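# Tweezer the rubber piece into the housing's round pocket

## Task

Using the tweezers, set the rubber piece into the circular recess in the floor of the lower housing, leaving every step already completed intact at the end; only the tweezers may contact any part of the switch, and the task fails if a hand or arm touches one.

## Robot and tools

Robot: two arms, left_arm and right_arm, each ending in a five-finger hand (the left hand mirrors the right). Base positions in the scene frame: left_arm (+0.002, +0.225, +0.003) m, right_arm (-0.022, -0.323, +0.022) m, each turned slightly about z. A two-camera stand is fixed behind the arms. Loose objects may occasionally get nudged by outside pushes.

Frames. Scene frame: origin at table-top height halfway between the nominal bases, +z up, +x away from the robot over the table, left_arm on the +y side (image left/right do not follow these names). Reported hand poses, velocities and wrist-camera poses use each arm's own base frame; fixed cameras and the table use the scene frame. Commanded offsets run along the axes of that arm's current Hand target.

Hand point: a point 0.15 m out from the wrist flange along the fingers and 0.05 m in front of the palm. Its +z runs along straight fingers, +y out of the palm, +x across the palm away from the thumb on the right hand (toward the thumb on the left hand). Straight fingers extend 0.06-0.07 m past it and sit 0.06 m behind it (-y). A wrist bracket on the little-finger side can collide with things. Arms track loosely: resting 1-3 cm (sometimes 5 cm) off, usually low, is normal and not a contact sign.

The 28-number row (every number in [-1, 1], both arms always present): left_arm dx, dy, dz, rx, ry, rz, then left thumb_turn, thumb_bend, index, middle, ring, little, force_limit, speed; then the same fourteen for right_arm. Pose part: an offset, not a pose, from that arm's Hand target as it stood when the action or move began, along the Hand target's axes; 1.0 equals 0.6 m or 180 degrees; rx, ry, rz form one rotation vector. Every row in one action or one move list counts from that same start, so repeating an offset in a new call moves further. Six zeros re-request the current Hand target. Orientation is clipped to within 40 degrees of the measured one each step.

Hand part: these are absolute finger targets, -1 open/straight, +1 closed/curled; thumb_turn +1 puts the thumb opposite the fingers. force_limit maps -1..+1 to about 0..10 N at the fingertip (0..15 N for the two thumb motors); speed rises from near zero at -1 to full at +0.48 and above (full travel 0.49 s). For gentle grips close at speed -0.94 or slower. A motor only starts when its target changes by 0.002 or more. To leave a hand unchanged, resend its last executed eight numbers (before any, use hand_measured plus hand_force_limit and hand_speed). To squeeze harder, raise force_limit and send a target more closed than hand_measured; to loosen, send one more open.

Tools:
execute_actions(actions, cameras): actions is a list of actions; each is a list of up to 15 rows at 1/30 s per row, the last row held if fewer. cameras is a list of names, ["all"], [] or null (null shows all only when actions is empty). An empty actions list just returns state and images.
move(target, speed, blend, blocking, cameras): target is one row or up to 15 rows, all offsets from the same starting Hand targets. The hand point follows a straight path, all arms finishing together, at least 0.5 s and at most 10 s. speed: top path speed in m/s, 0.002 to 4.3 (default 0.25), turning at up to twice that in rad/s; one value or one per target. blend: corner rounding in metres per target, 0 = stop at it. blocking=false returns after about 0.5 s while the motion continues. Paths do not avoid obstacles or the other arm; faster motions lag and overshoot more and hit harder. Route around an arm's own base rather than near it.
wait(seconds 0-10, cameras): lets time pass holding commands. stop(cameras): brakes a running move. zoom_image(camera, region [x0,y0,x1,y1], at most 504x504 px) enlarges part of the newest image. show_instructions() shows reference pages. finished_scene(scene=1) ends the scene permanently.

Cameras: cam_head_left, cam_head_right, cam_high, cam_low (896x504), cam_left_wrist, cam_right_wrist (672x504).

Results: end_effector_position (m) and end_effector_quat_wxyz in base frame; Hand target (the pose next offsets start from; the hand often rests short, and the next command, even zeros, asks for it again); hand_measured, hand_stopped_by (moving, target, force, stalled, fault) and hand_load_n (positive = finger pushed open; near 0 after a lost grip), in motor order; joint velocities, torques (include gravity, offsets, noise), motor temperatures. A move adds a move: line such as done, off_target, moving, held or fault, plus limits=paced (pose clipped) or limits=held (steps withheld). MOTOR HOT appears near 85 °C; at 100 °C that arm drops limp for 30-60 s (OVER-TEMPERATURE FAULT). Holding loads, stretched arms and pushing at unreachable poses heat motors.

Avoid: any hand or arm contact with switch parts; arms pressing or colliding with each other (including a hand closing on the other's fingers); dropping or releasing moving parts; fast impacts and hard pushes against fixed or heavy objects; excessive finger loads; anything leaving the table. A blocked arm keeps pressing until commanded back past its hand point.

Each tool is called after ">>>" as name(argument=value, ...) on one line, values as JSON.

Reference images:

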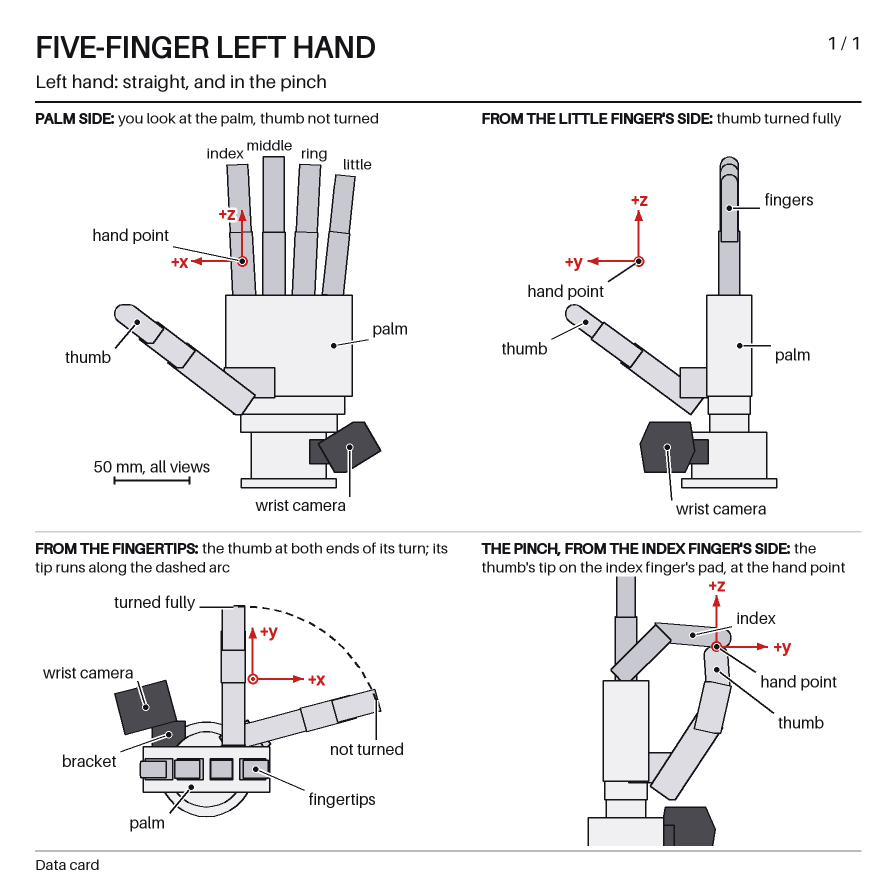

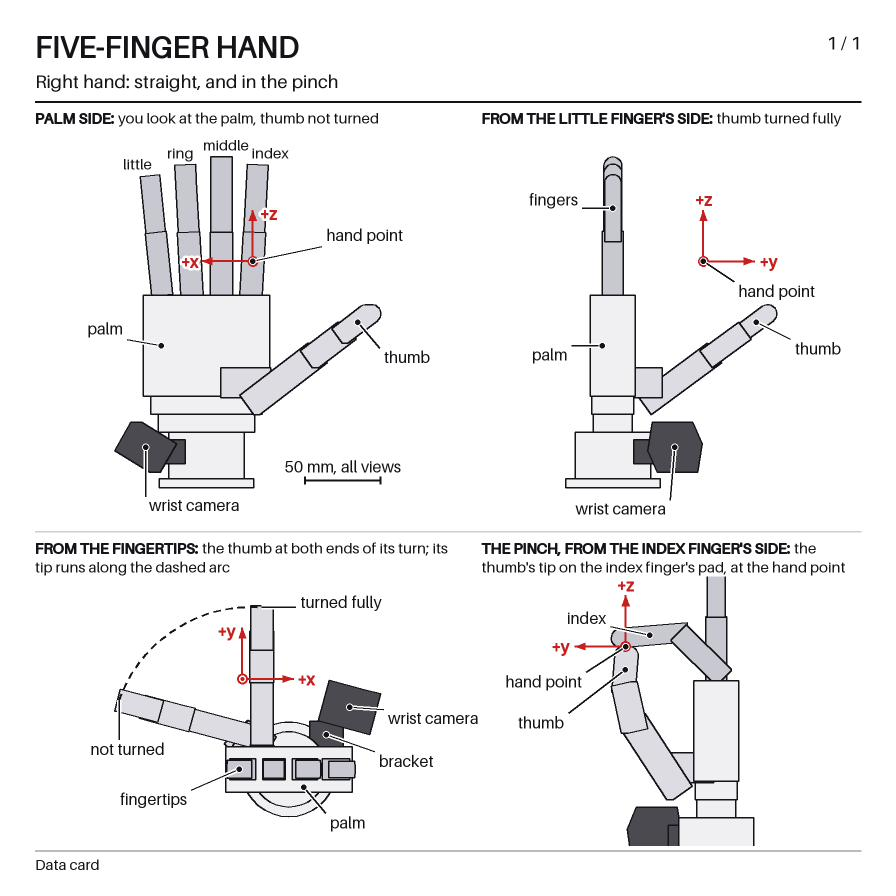

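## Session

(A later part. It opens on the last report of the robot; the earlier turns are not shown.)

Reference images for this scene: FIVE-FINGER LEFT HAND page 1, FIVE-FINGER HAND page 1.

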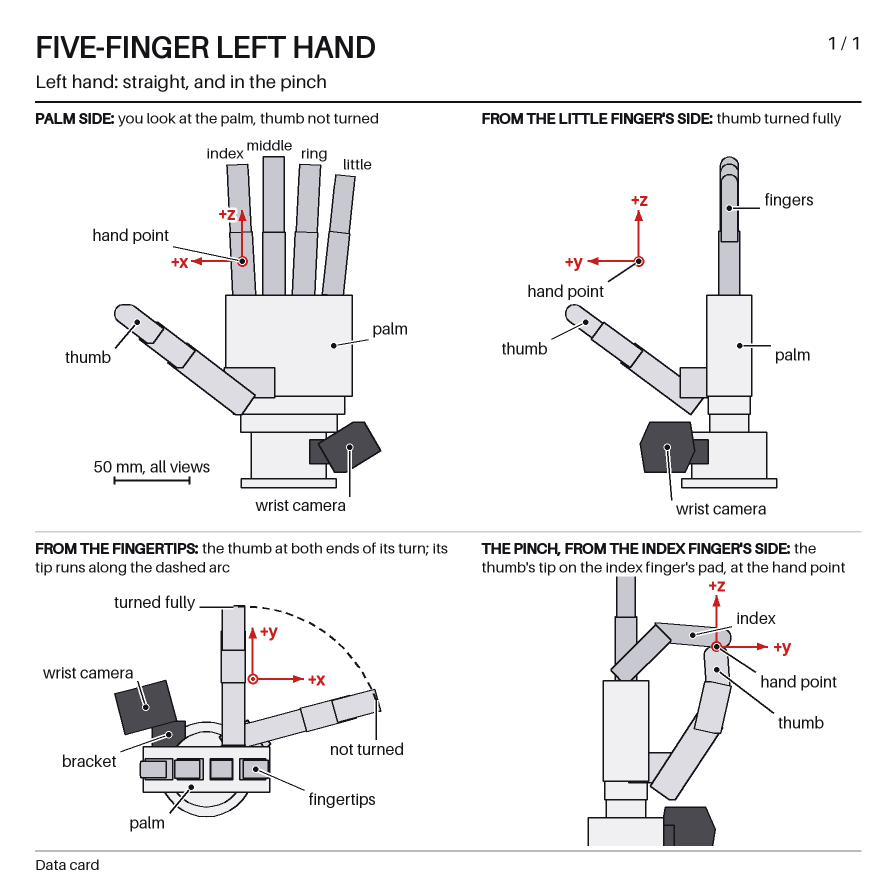

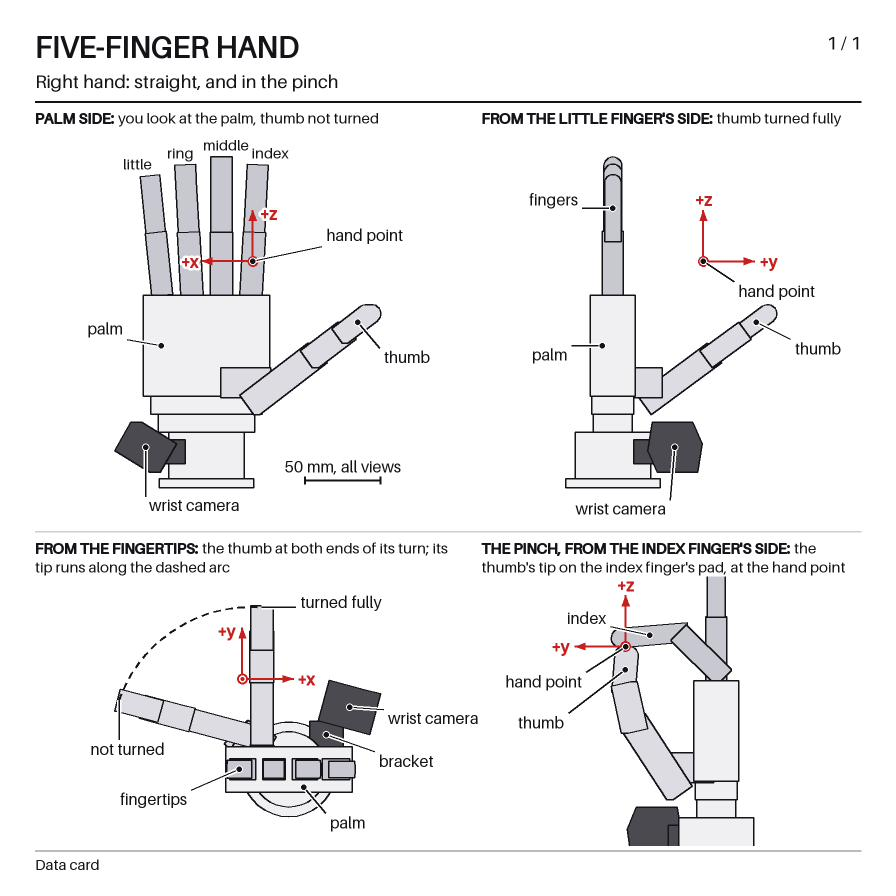

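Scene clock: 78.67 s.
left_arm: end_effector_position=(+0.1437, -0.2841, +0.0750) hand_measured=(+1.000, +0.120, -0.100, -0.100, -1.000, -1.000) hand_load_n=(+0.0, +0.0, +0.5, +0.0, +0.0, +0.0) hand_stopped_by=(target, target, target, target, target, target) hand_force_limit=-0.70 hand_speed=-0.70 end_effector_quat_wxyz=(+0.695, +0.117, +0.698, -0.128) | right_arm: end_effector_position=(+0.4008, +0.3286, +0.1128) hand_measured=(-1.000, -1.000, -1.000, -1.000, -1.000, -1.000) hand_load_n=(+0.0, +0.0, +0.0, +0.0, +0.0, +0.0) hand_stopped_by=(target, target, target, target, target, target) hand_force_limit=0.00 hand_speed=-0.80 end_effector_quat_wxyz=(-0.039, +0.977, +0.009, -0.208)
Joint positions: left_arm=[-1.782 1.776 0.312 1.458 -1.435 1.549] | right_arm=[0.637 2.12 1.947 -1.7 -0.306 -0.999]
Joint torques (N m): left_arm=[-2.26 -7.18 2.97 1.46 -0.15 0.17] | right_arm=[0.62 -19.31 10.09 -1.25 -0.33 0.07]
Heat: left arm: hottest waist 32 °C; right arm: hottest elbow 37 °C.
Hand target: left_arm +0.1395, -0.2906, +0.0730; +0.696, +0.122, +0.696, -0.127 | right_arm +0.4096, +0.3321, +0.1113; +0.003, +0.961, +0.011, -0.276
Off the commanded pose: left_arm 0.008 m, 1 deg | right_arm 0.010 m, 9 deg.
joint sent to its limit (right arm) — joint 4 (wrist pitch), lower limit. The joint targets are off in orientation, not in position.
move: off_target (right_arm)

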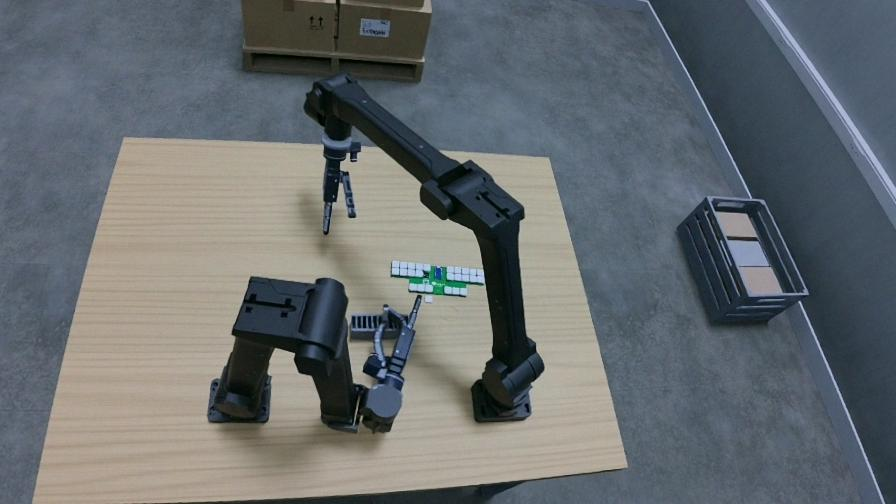

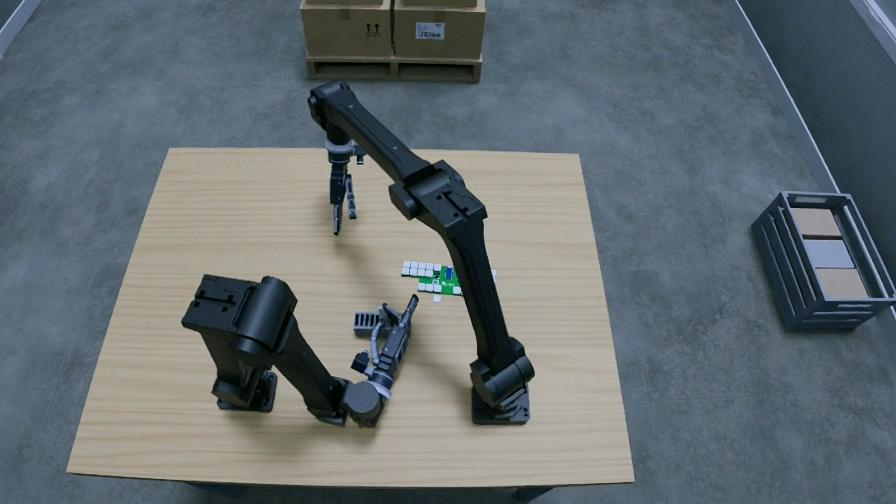

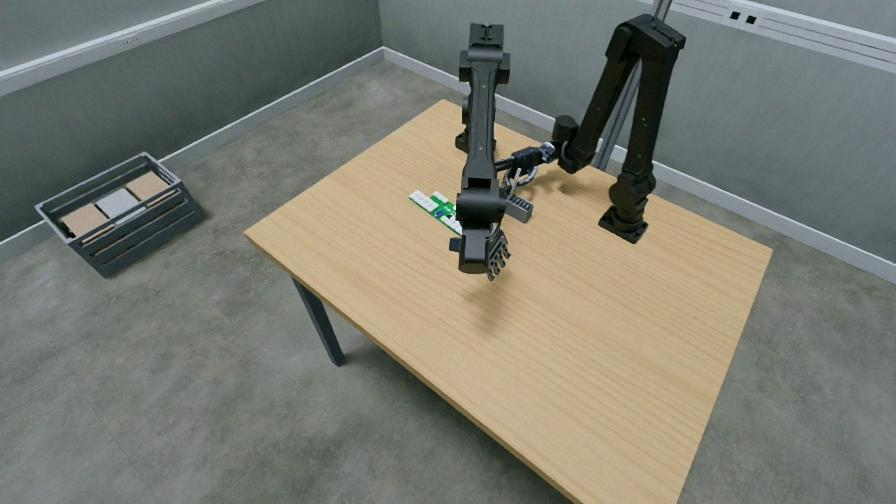

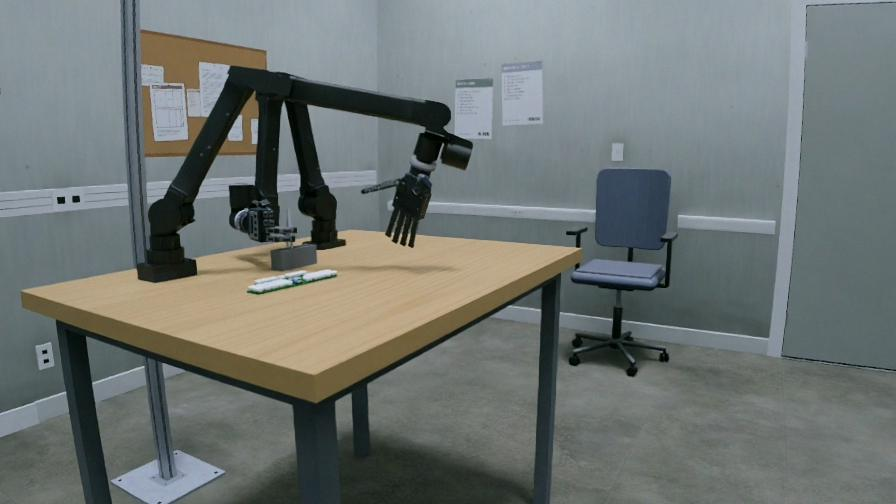

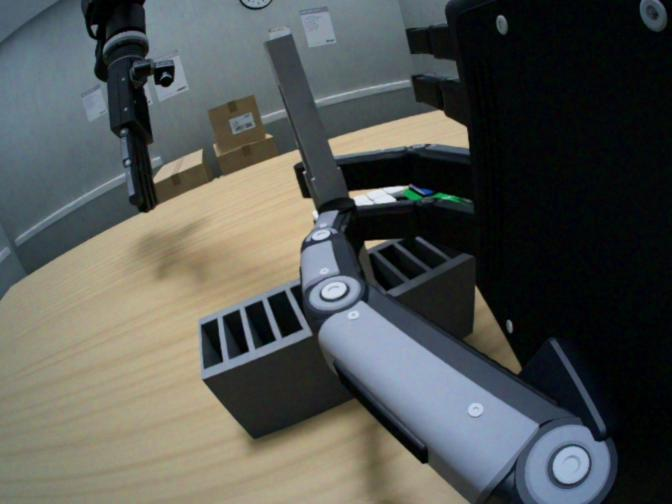

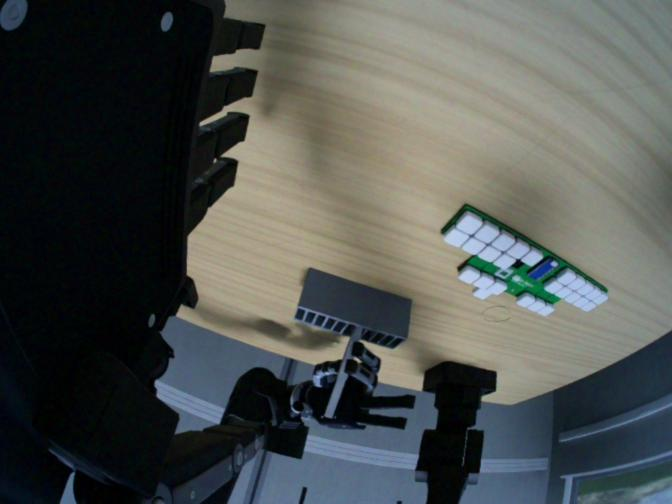

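>>> move(target=[[0,0,0,0,0,0,1,0.12,-0.2,-0.2,-1,-1,-0.7,-0.3, 0,0,0,0,0,0,-1,-1,-1,-1,-1,-1,0,-0.8],[0,0.005,0.0133,0,0,0,1,0.12,-0.2,-0.2,-1,-1,-0.7,-0.7, 0,0,0,0,0,0,-1,-1,-1,-1,-1,-1,0,-0.8]], speed=0.05, cameras=["cam_left_wrist","cam_high","cam_low","cam_right_wrist"])

>>> zoom_image(camera="cam_left_wrist", region=[240, 130, 480, 310])

>>> zoom_image(camera="cam_low", region=[250, 200, 330, 280])

>>> zoom_image(camera="cam_high", region=[480, 150, 560, 230])

Scene clock: 81.40 s.
left_arm: end_effector_position=(+0.1454, -0.2875, +0.0750) hand_measured=(+1.000, +0.120, -0.200, -0.200, -1.000, -1.000) hand_load_n=(+0.0, +0.0, +0.0, +0.0, +0.0, +0.0) hand_stopped_by=(target, target, target, target, target, target) hand_force_limit=-0.70 hand_speed=-0.70 end_effector_quat_wxyz=(+0.694, +0.122, +0.697, -0.132) | right_arm: end_effector_position=(+0.4008, +0.3286, +0.1128) hand_measured=(-1.000, -1.000, -1.000, -1.000, -1.000, -1.000) hand_load_n=(+0.0, +0.0, +0.0, +0.0, +0.0, +0.0) hand_stopped_by=(target, target, target, target, target, target) hand_force_limit=0.00 hand_speed=-0.80 end_effector_quat_wxyz=(-0.039, +0.977, +0.009, -0.208)
Joint positions: left_arm=[-1.775 1.776 0.312 1.458 -1.413 1.55] | right_arm=[0.637 2.12 1.947 -1.7 -0.306 -0.999]
Joint torques (N m): left_arm=[-0.26 -7.18 2.63 1.62 0.17 0.15] | right_arm=[0.62 -19.31 10.07 -1.24 -0.33 0.07]
Heat: left arm: hottest waist 32 °C; right arm: hottest elbow 38 °C.
Hand target: left_arm +0.1480, -0.2906, +0.0730; +0.696, +0.122, +0.696, -0.127 | right_arm +0.4096, +0.3321, +0.1113; +0.003, +0.961, +0.011, -0.276
Off the commanded pose: left_arm 0.004 m, 1 deg | right_arm 0.010 m, 9 deg.
joint sent to its limit (right arm) — joint 4 (wrist pitch), lower limit. The joint targets are off in orientation, not in position.
move: off_target (right_arm)
Images, in order (width x height): cam_high 896x504, cam_low 896x504, cam_left_wrist 672x504, cam_right_wrist 672x504.

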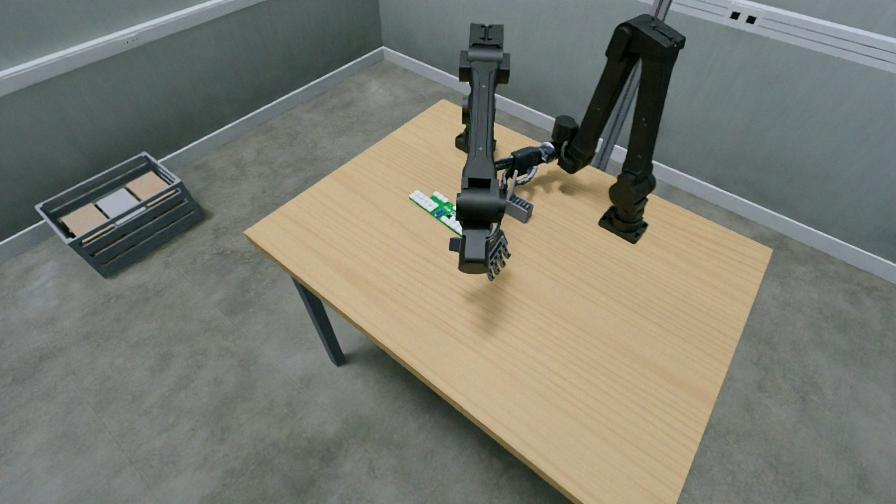

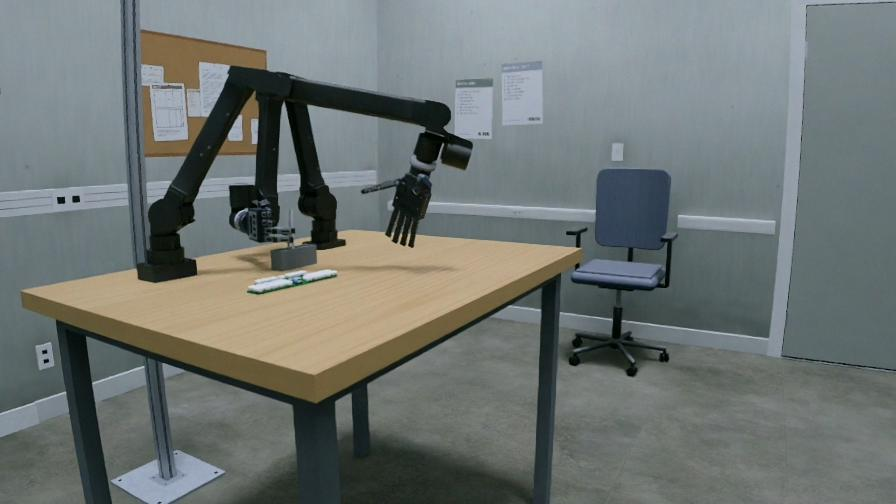

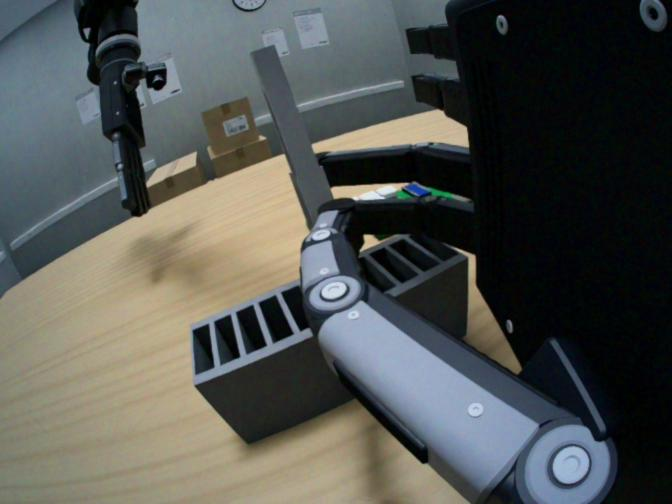

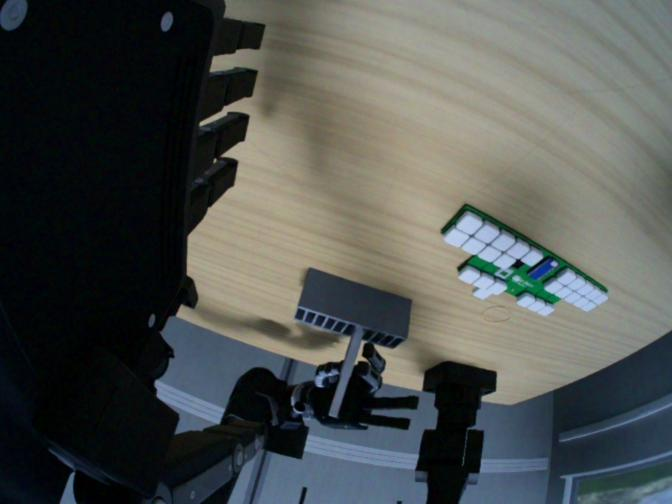

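Scaled by 2.100 from the camera's 672x504 image, which has a finer 960x720 frame.

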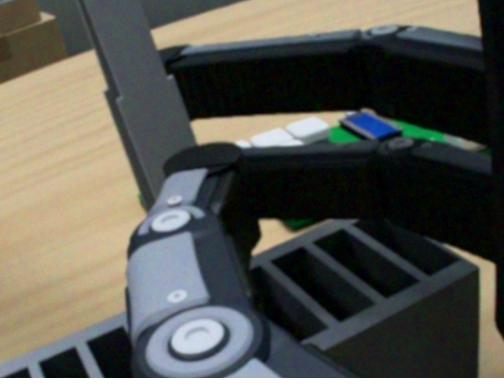

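Scaled by 6.300 from the camera's 896x504 image, which has a finer 1280x720 frame.

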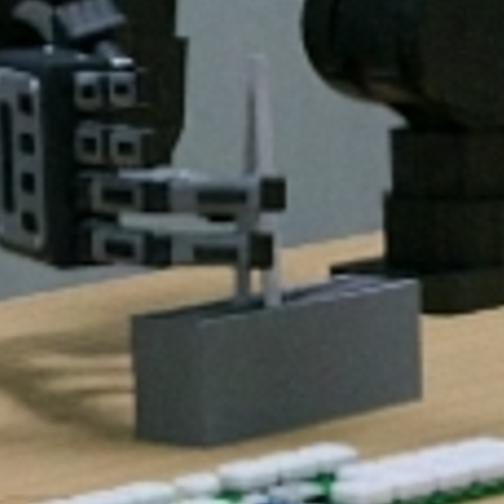

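Scaled by 6.300 from the camera's 896x504 image, which has a finer 1280x720 frame.

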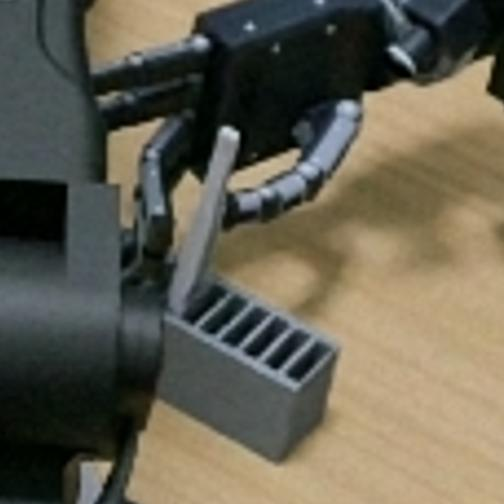

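>>> move(target=[[0,0,0,0,0,0,1,0.05,-0.2,-0.2,-1,-1,-0.7,-0.5, 0,0,0,0,0,0,-1,-1,-1,-1,-1,-1,0,-0.8],[0,0,0,0,0,0,1,0.05,-0.08,-0.08,-1,-1,-0.8,-0.85, 0,0,0,0,0,0,-1,-1,-1,-1,-1,-1,0,-0.8]], speed=0.05, cameras=["cam_left_wrist","cam_high","cam_low","cam_right_wrist"])

>>> zoom_image(camera="cam_left_wrist", region=[240, 130, 480, 310])

>>> zoom_image(camera="cam_low", region=[250, 200, 330, 280])

>>> zoom_image(camera="cam_high", region=[480, 150, 560, 230])

>>> zoom_image(camera="cam_right_wrist", region=[250, 300, 430, 504])

Scene clock: 83.07 s.
left_arm: end_effector_position=(+0.1454, -0.2881, +0.0750) hand_measured=(+1.000, +0.050, -0.080, -0.080, -1.000, -1.000) hand_load_n=(+0.0, +0.0, +0.5, +0.0, +0.0, +0.0) hand_stopped_by=(target, target, target, target, target, target) hand_force_limit=-0.80 hand_speed=-0.85 end_effector_quat_wxyz=(+0.694, +0.123, +0.697, -0.133) | right_arm: end_effector_position=(+0.4008, +0.3286, +0.1128) hand_measured=(-1.000, -1.000, -1.000, -1.000, -1.000, -1.000) hand_load_n=(+0.0, +0.0, +0.0, +0.0, +0.0, +0.0) hand_stopped_by=(target, target, target, target, target, target) hand_force_limit=0.00 hand_speed=-0.80 end_effector_quat_wxyz=(-0.039, +0.977, +0.009, -0.208)
Joint positions: left_arm=[-1.775 1.776 0.312 1.458 -1.41 1.55] | right_arm=[0.637 2.12 1.947 -1.7 -0.306 -0.999]
Joint torques (N m): left_arm=[-0.44 -7.3 2.58 1.65 0.03 0.15] | right_arm=[0.62 -19.31 10.09 -1.24 -0.33 0.07]
Heat: left arm: hottest waist 32 °C; right arm: hottest elbow 38 °C.
Hand target: left_arm +0.1479, -0.2906, +0.0730; +0.696, +0.122, +0.696, -0.127 | right_arm +0.4096, +0.3321, +0.1113; +0.003, +0.961, +0.011, -0.276
Off the commanded pose: left_arm 0.004 m, 1 deg | right_arm 0.010 m, 9 deg.
joint sent to its limit (right arm) — joint 4 (wrist pitch), lower limit. The joint targets are off in orientation, not in position.
move: off_target (right_arm)
Images, in order (width x height): cam_high 896x504, cam_low 896x504, cam_left_wrist 672x504, cam_right_wrist 672x504.

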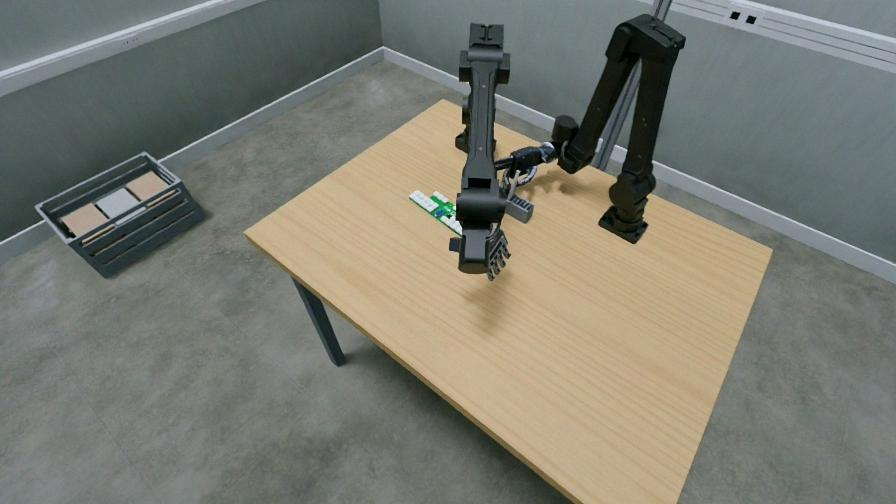

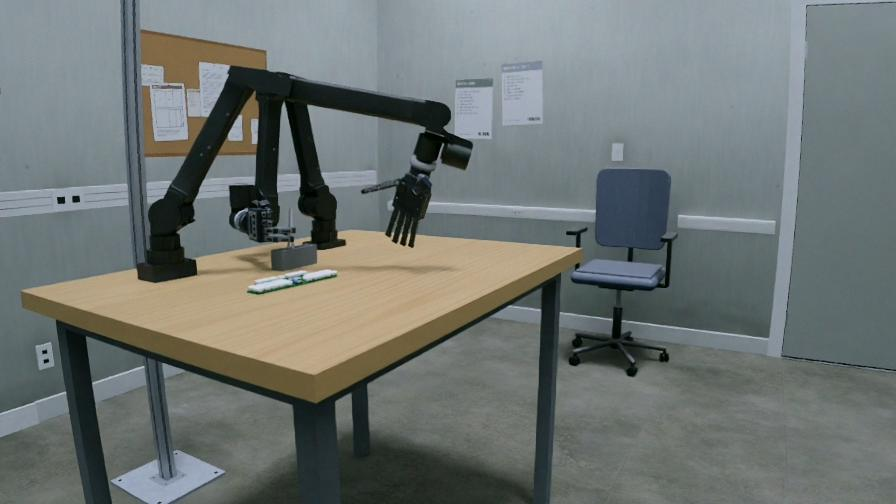

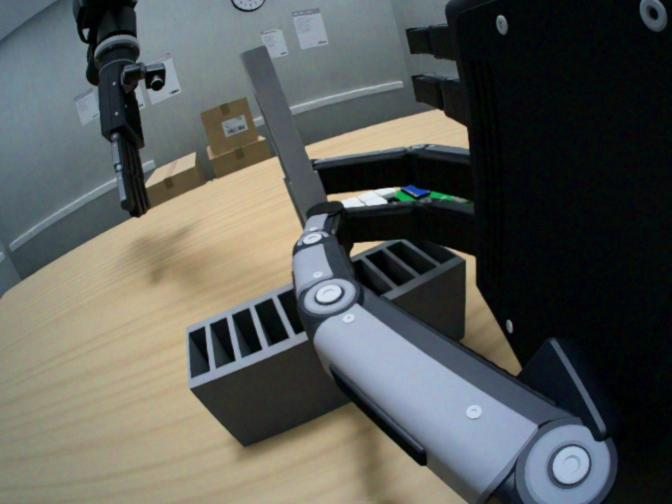

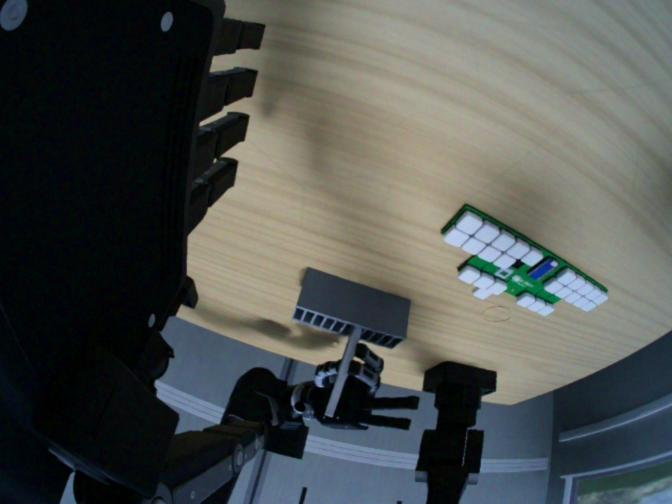

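Scaled by 2.100 from the camera's 672x504 image, which has a finer 960x720 frame.

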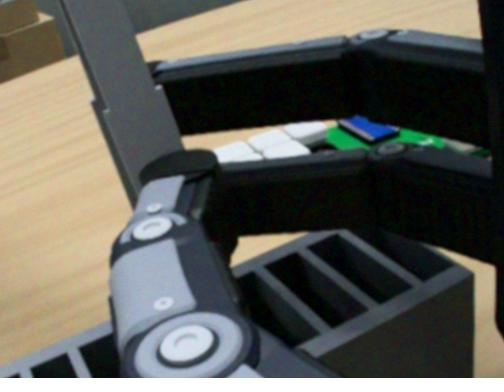

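Scaled by 6.300 from the camera's 896x504 image, which has a finer 1280x720 frame.

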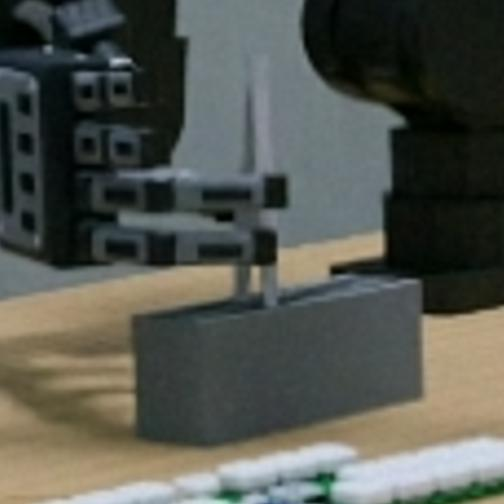

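Scaled by 6.300 from the camera's 896x504 image, which has a finer 1280x720 frame.

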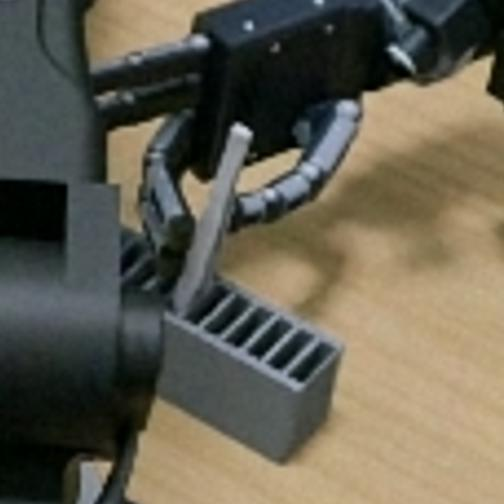

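Scaled by 2.471 from the camera's 672x504 image, which has a finer 960x720 frame.

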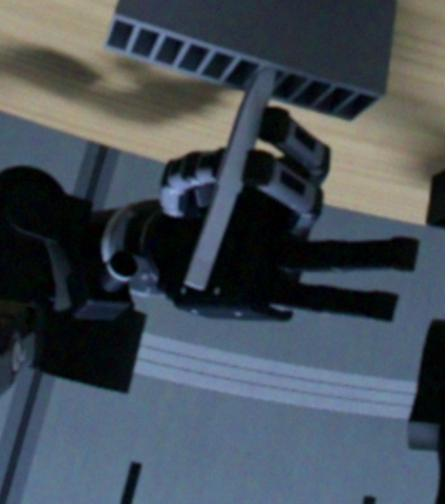

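>>> move(target=[[0,0,0,0,0,0,1,0.05,-0.35,-0.35,-1,-1,-0.7,-0.3, 0,0,0,0,0,0,-1,-1,-1,-1,-1,-1,0,-0.8],[0,0.005,0.018,0,0,0,1,0.05,-0.35,-0.35,-1,-1,-0.8,-0.85, 0,0,0,0,0,0,-1,-1,-1,-1,-1,-1,0,-0.8]], speed=0.05, cameras=["cam_left_wrist","cam_high","cam_low","cam_right_wrist","cam_head_left","cam_head_right"])

>>> zoom_image(camera="cam_left_wrist", region=[240, 130, 480, 310])

>>> zoom_image(camera="cam_low", region=[250, 200, 330, 280])

>>> zoom_image(camera="cam_high", region=[480, 150, 560, 230])

>>> zoom_image(camera="cam_head_left", region=[345, 270, 425, 350])

>>> zoom_image(camera="cam_head_right", region=[345, 270, 425, 350])

Scene clock: 85.53 s.
left_arm: end_effector_position=(+0.1563, -0.2895, +0.0750) hand_measured=(+1.000, +0.050, -0.350, -0.350, -1.000, -1.000) hand_load_n=(+0.0, +0.0, +0.0, +0.0, +0.0, +0.0) hand_stopped_by=(target, target, target, target, target, target) hand_force_limit=-0.80 hand_speed=-0.85 end_effector_quat_wxyz=(+0.694, +0.123, +0.697, -0.132) | right_arm: end_effector_position=(+0.4008, +0.3286, +0.1128) hand_measured=(-1.000, -1.000, -1.000, -1.000, -1.000, -1.000) hand_load_n=(+0.0, +0.0, +0.0, +0.0, +0.0, +0.0) hand_stopped_by=(target, target, target, target, target, target) hand_force_limit=0.00 hand_speed=-0.80 end_effector_quat_wxyz=(-0.039, +0.977, +0.009, -0.208)
Joint positions: left_arm=[-1.736 1.777 0.312 1.458 -1.374 1.552] | right_arm=[0.637 2.12 1.947 -1.7 -0.306 -0.999]
Joint torques (N m): left_arm=[-0.21 -7.12 2.33 1.92 0.16 0.18] | right_arm=[0.62 -19.37 10.09 -1.24 -0.33 0.07]
Heat: left arm: hottest waist 32 °C; right arm: hottest elbow 38 °C.
Hand target: left_arm +0.1591, -0.2916, +0.0729; +0.696, +0.123, +0.696, -0.127 | right_arm +0.4096, +0.3321, +0.1113; +0.003, +0.961, +0.011, -0.276
Off the commanded pose: left_arm 0.004 m, 1 deg | right_arm 0.010 m, 9 deg.
joint sent to its limit (right arm) — joint 4 (wrist pitch), lower limit. The joint targets are off in orientation, not in position.
move: off_target (right_arm)

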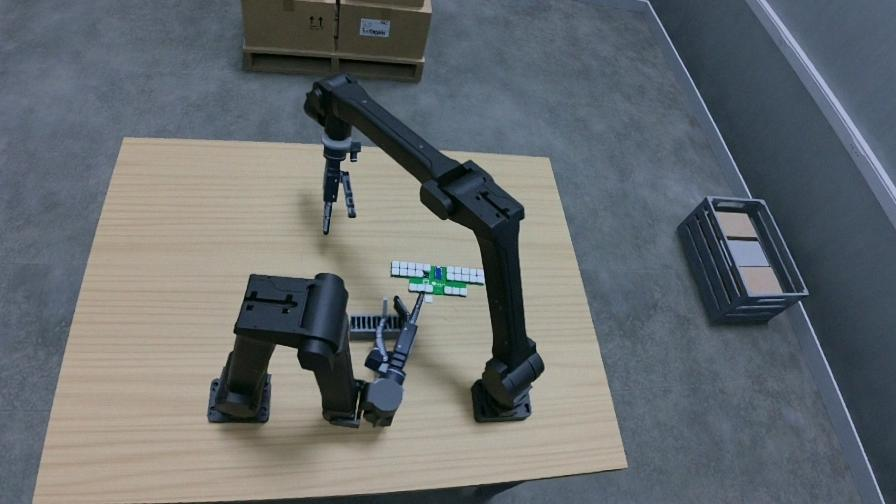

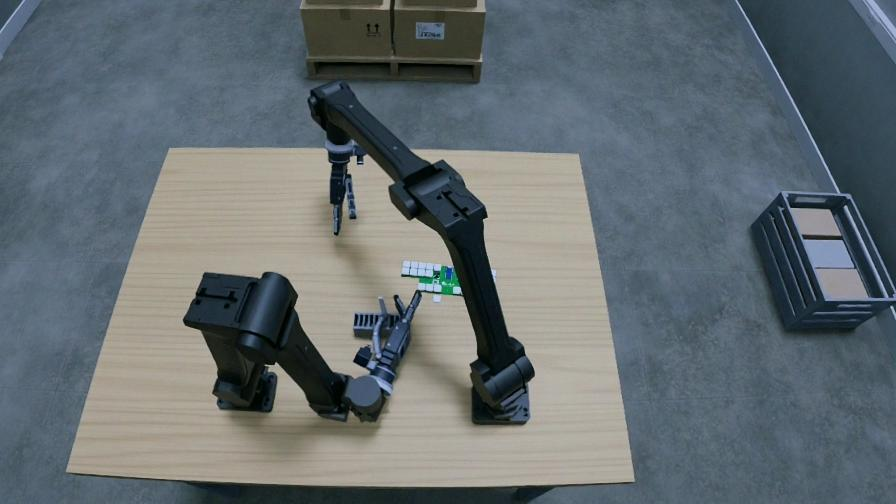

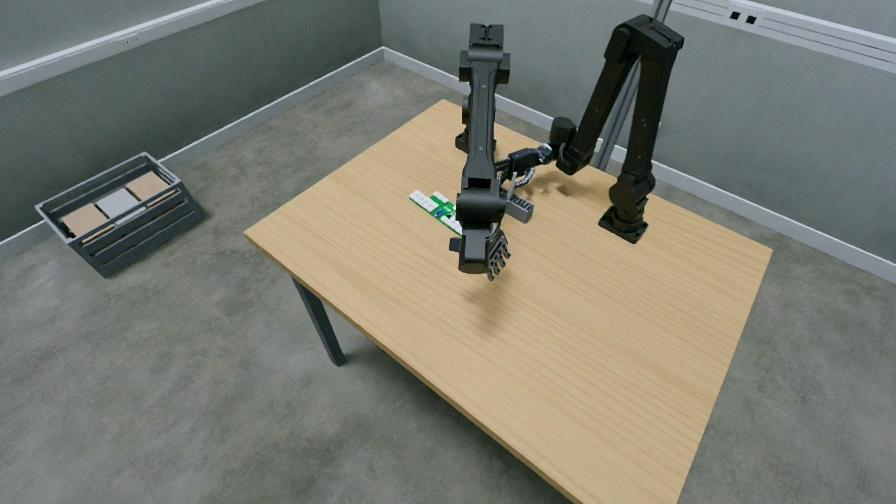

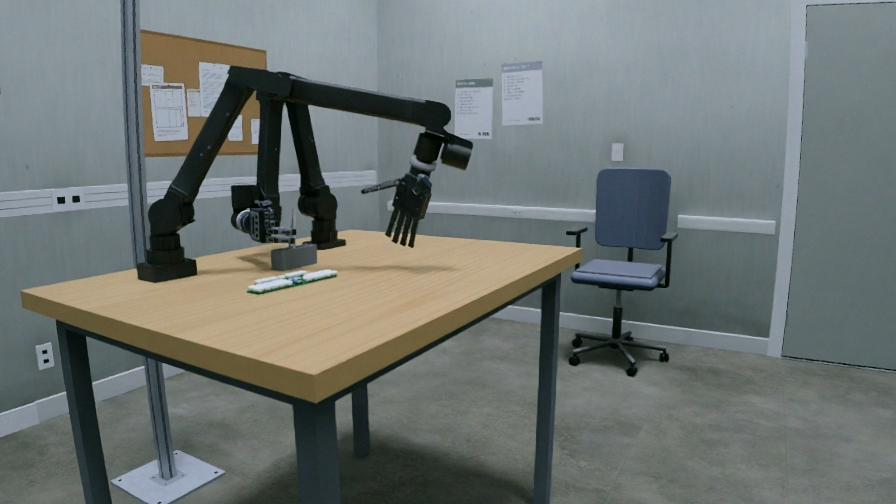

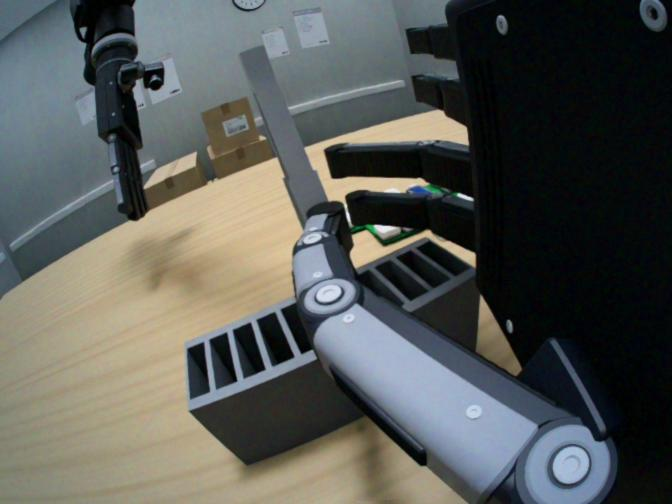

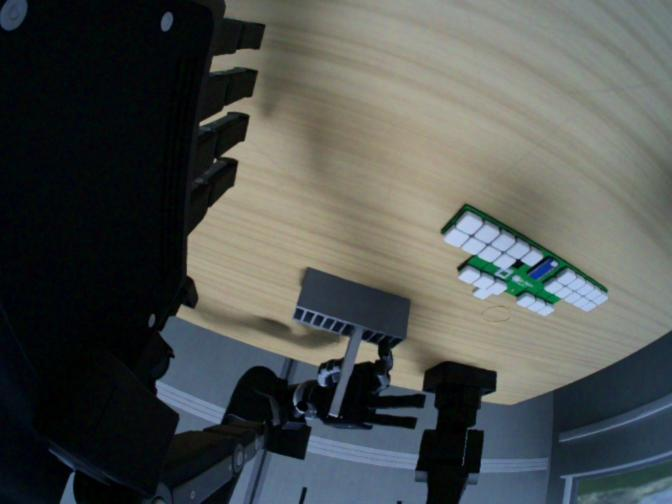

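Scaled by 2.100 from the camera's 672x504 image, which has a finer 960x720 frame.

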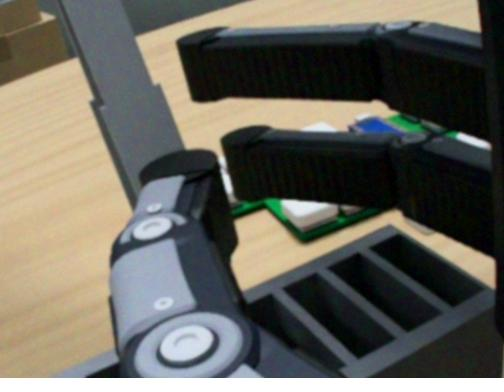

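Scaled by 6.300 from the camera's 896x504 image, which has a finer 1280x720 frame.

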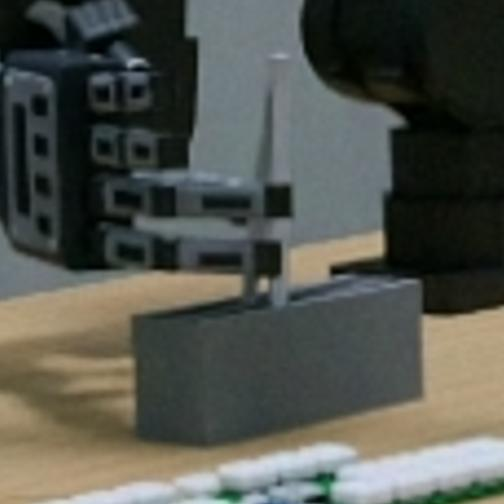

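Scaled by 6.300 from the camera's 896x504 image, which has a finer 1280x720 frame.

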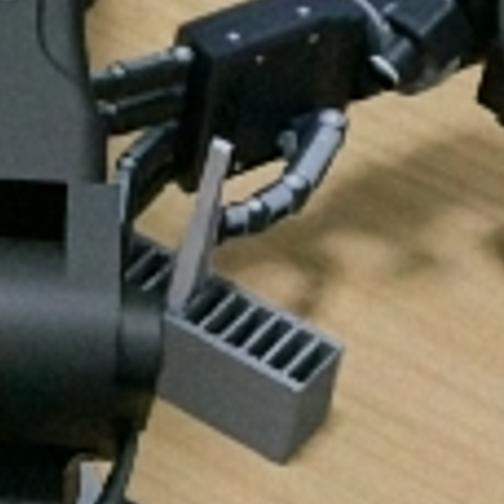

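Scaled by 6.300 from the camera's 896x504 image, which has a finer 1280x720 frame.

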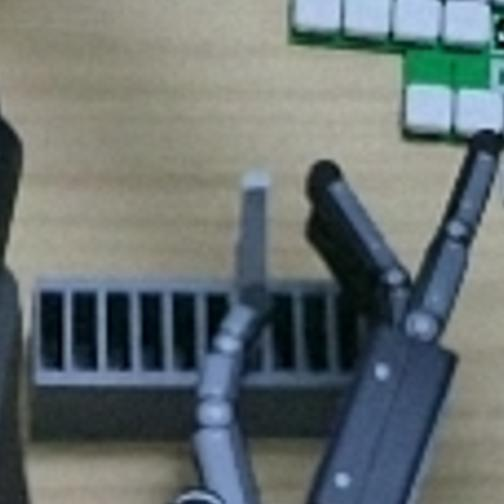

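Scaled by 6.300 from the camera's 896x504 image, which has a finer 1280x720 frame.

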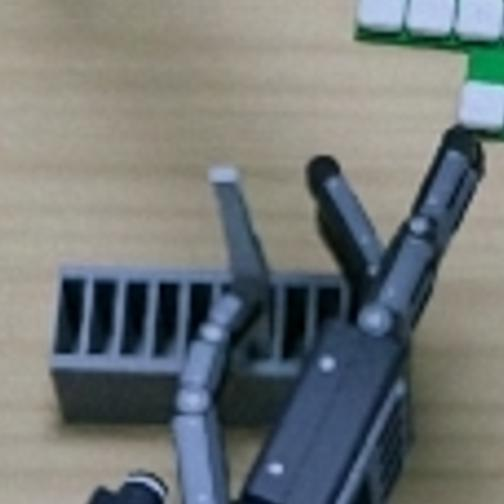

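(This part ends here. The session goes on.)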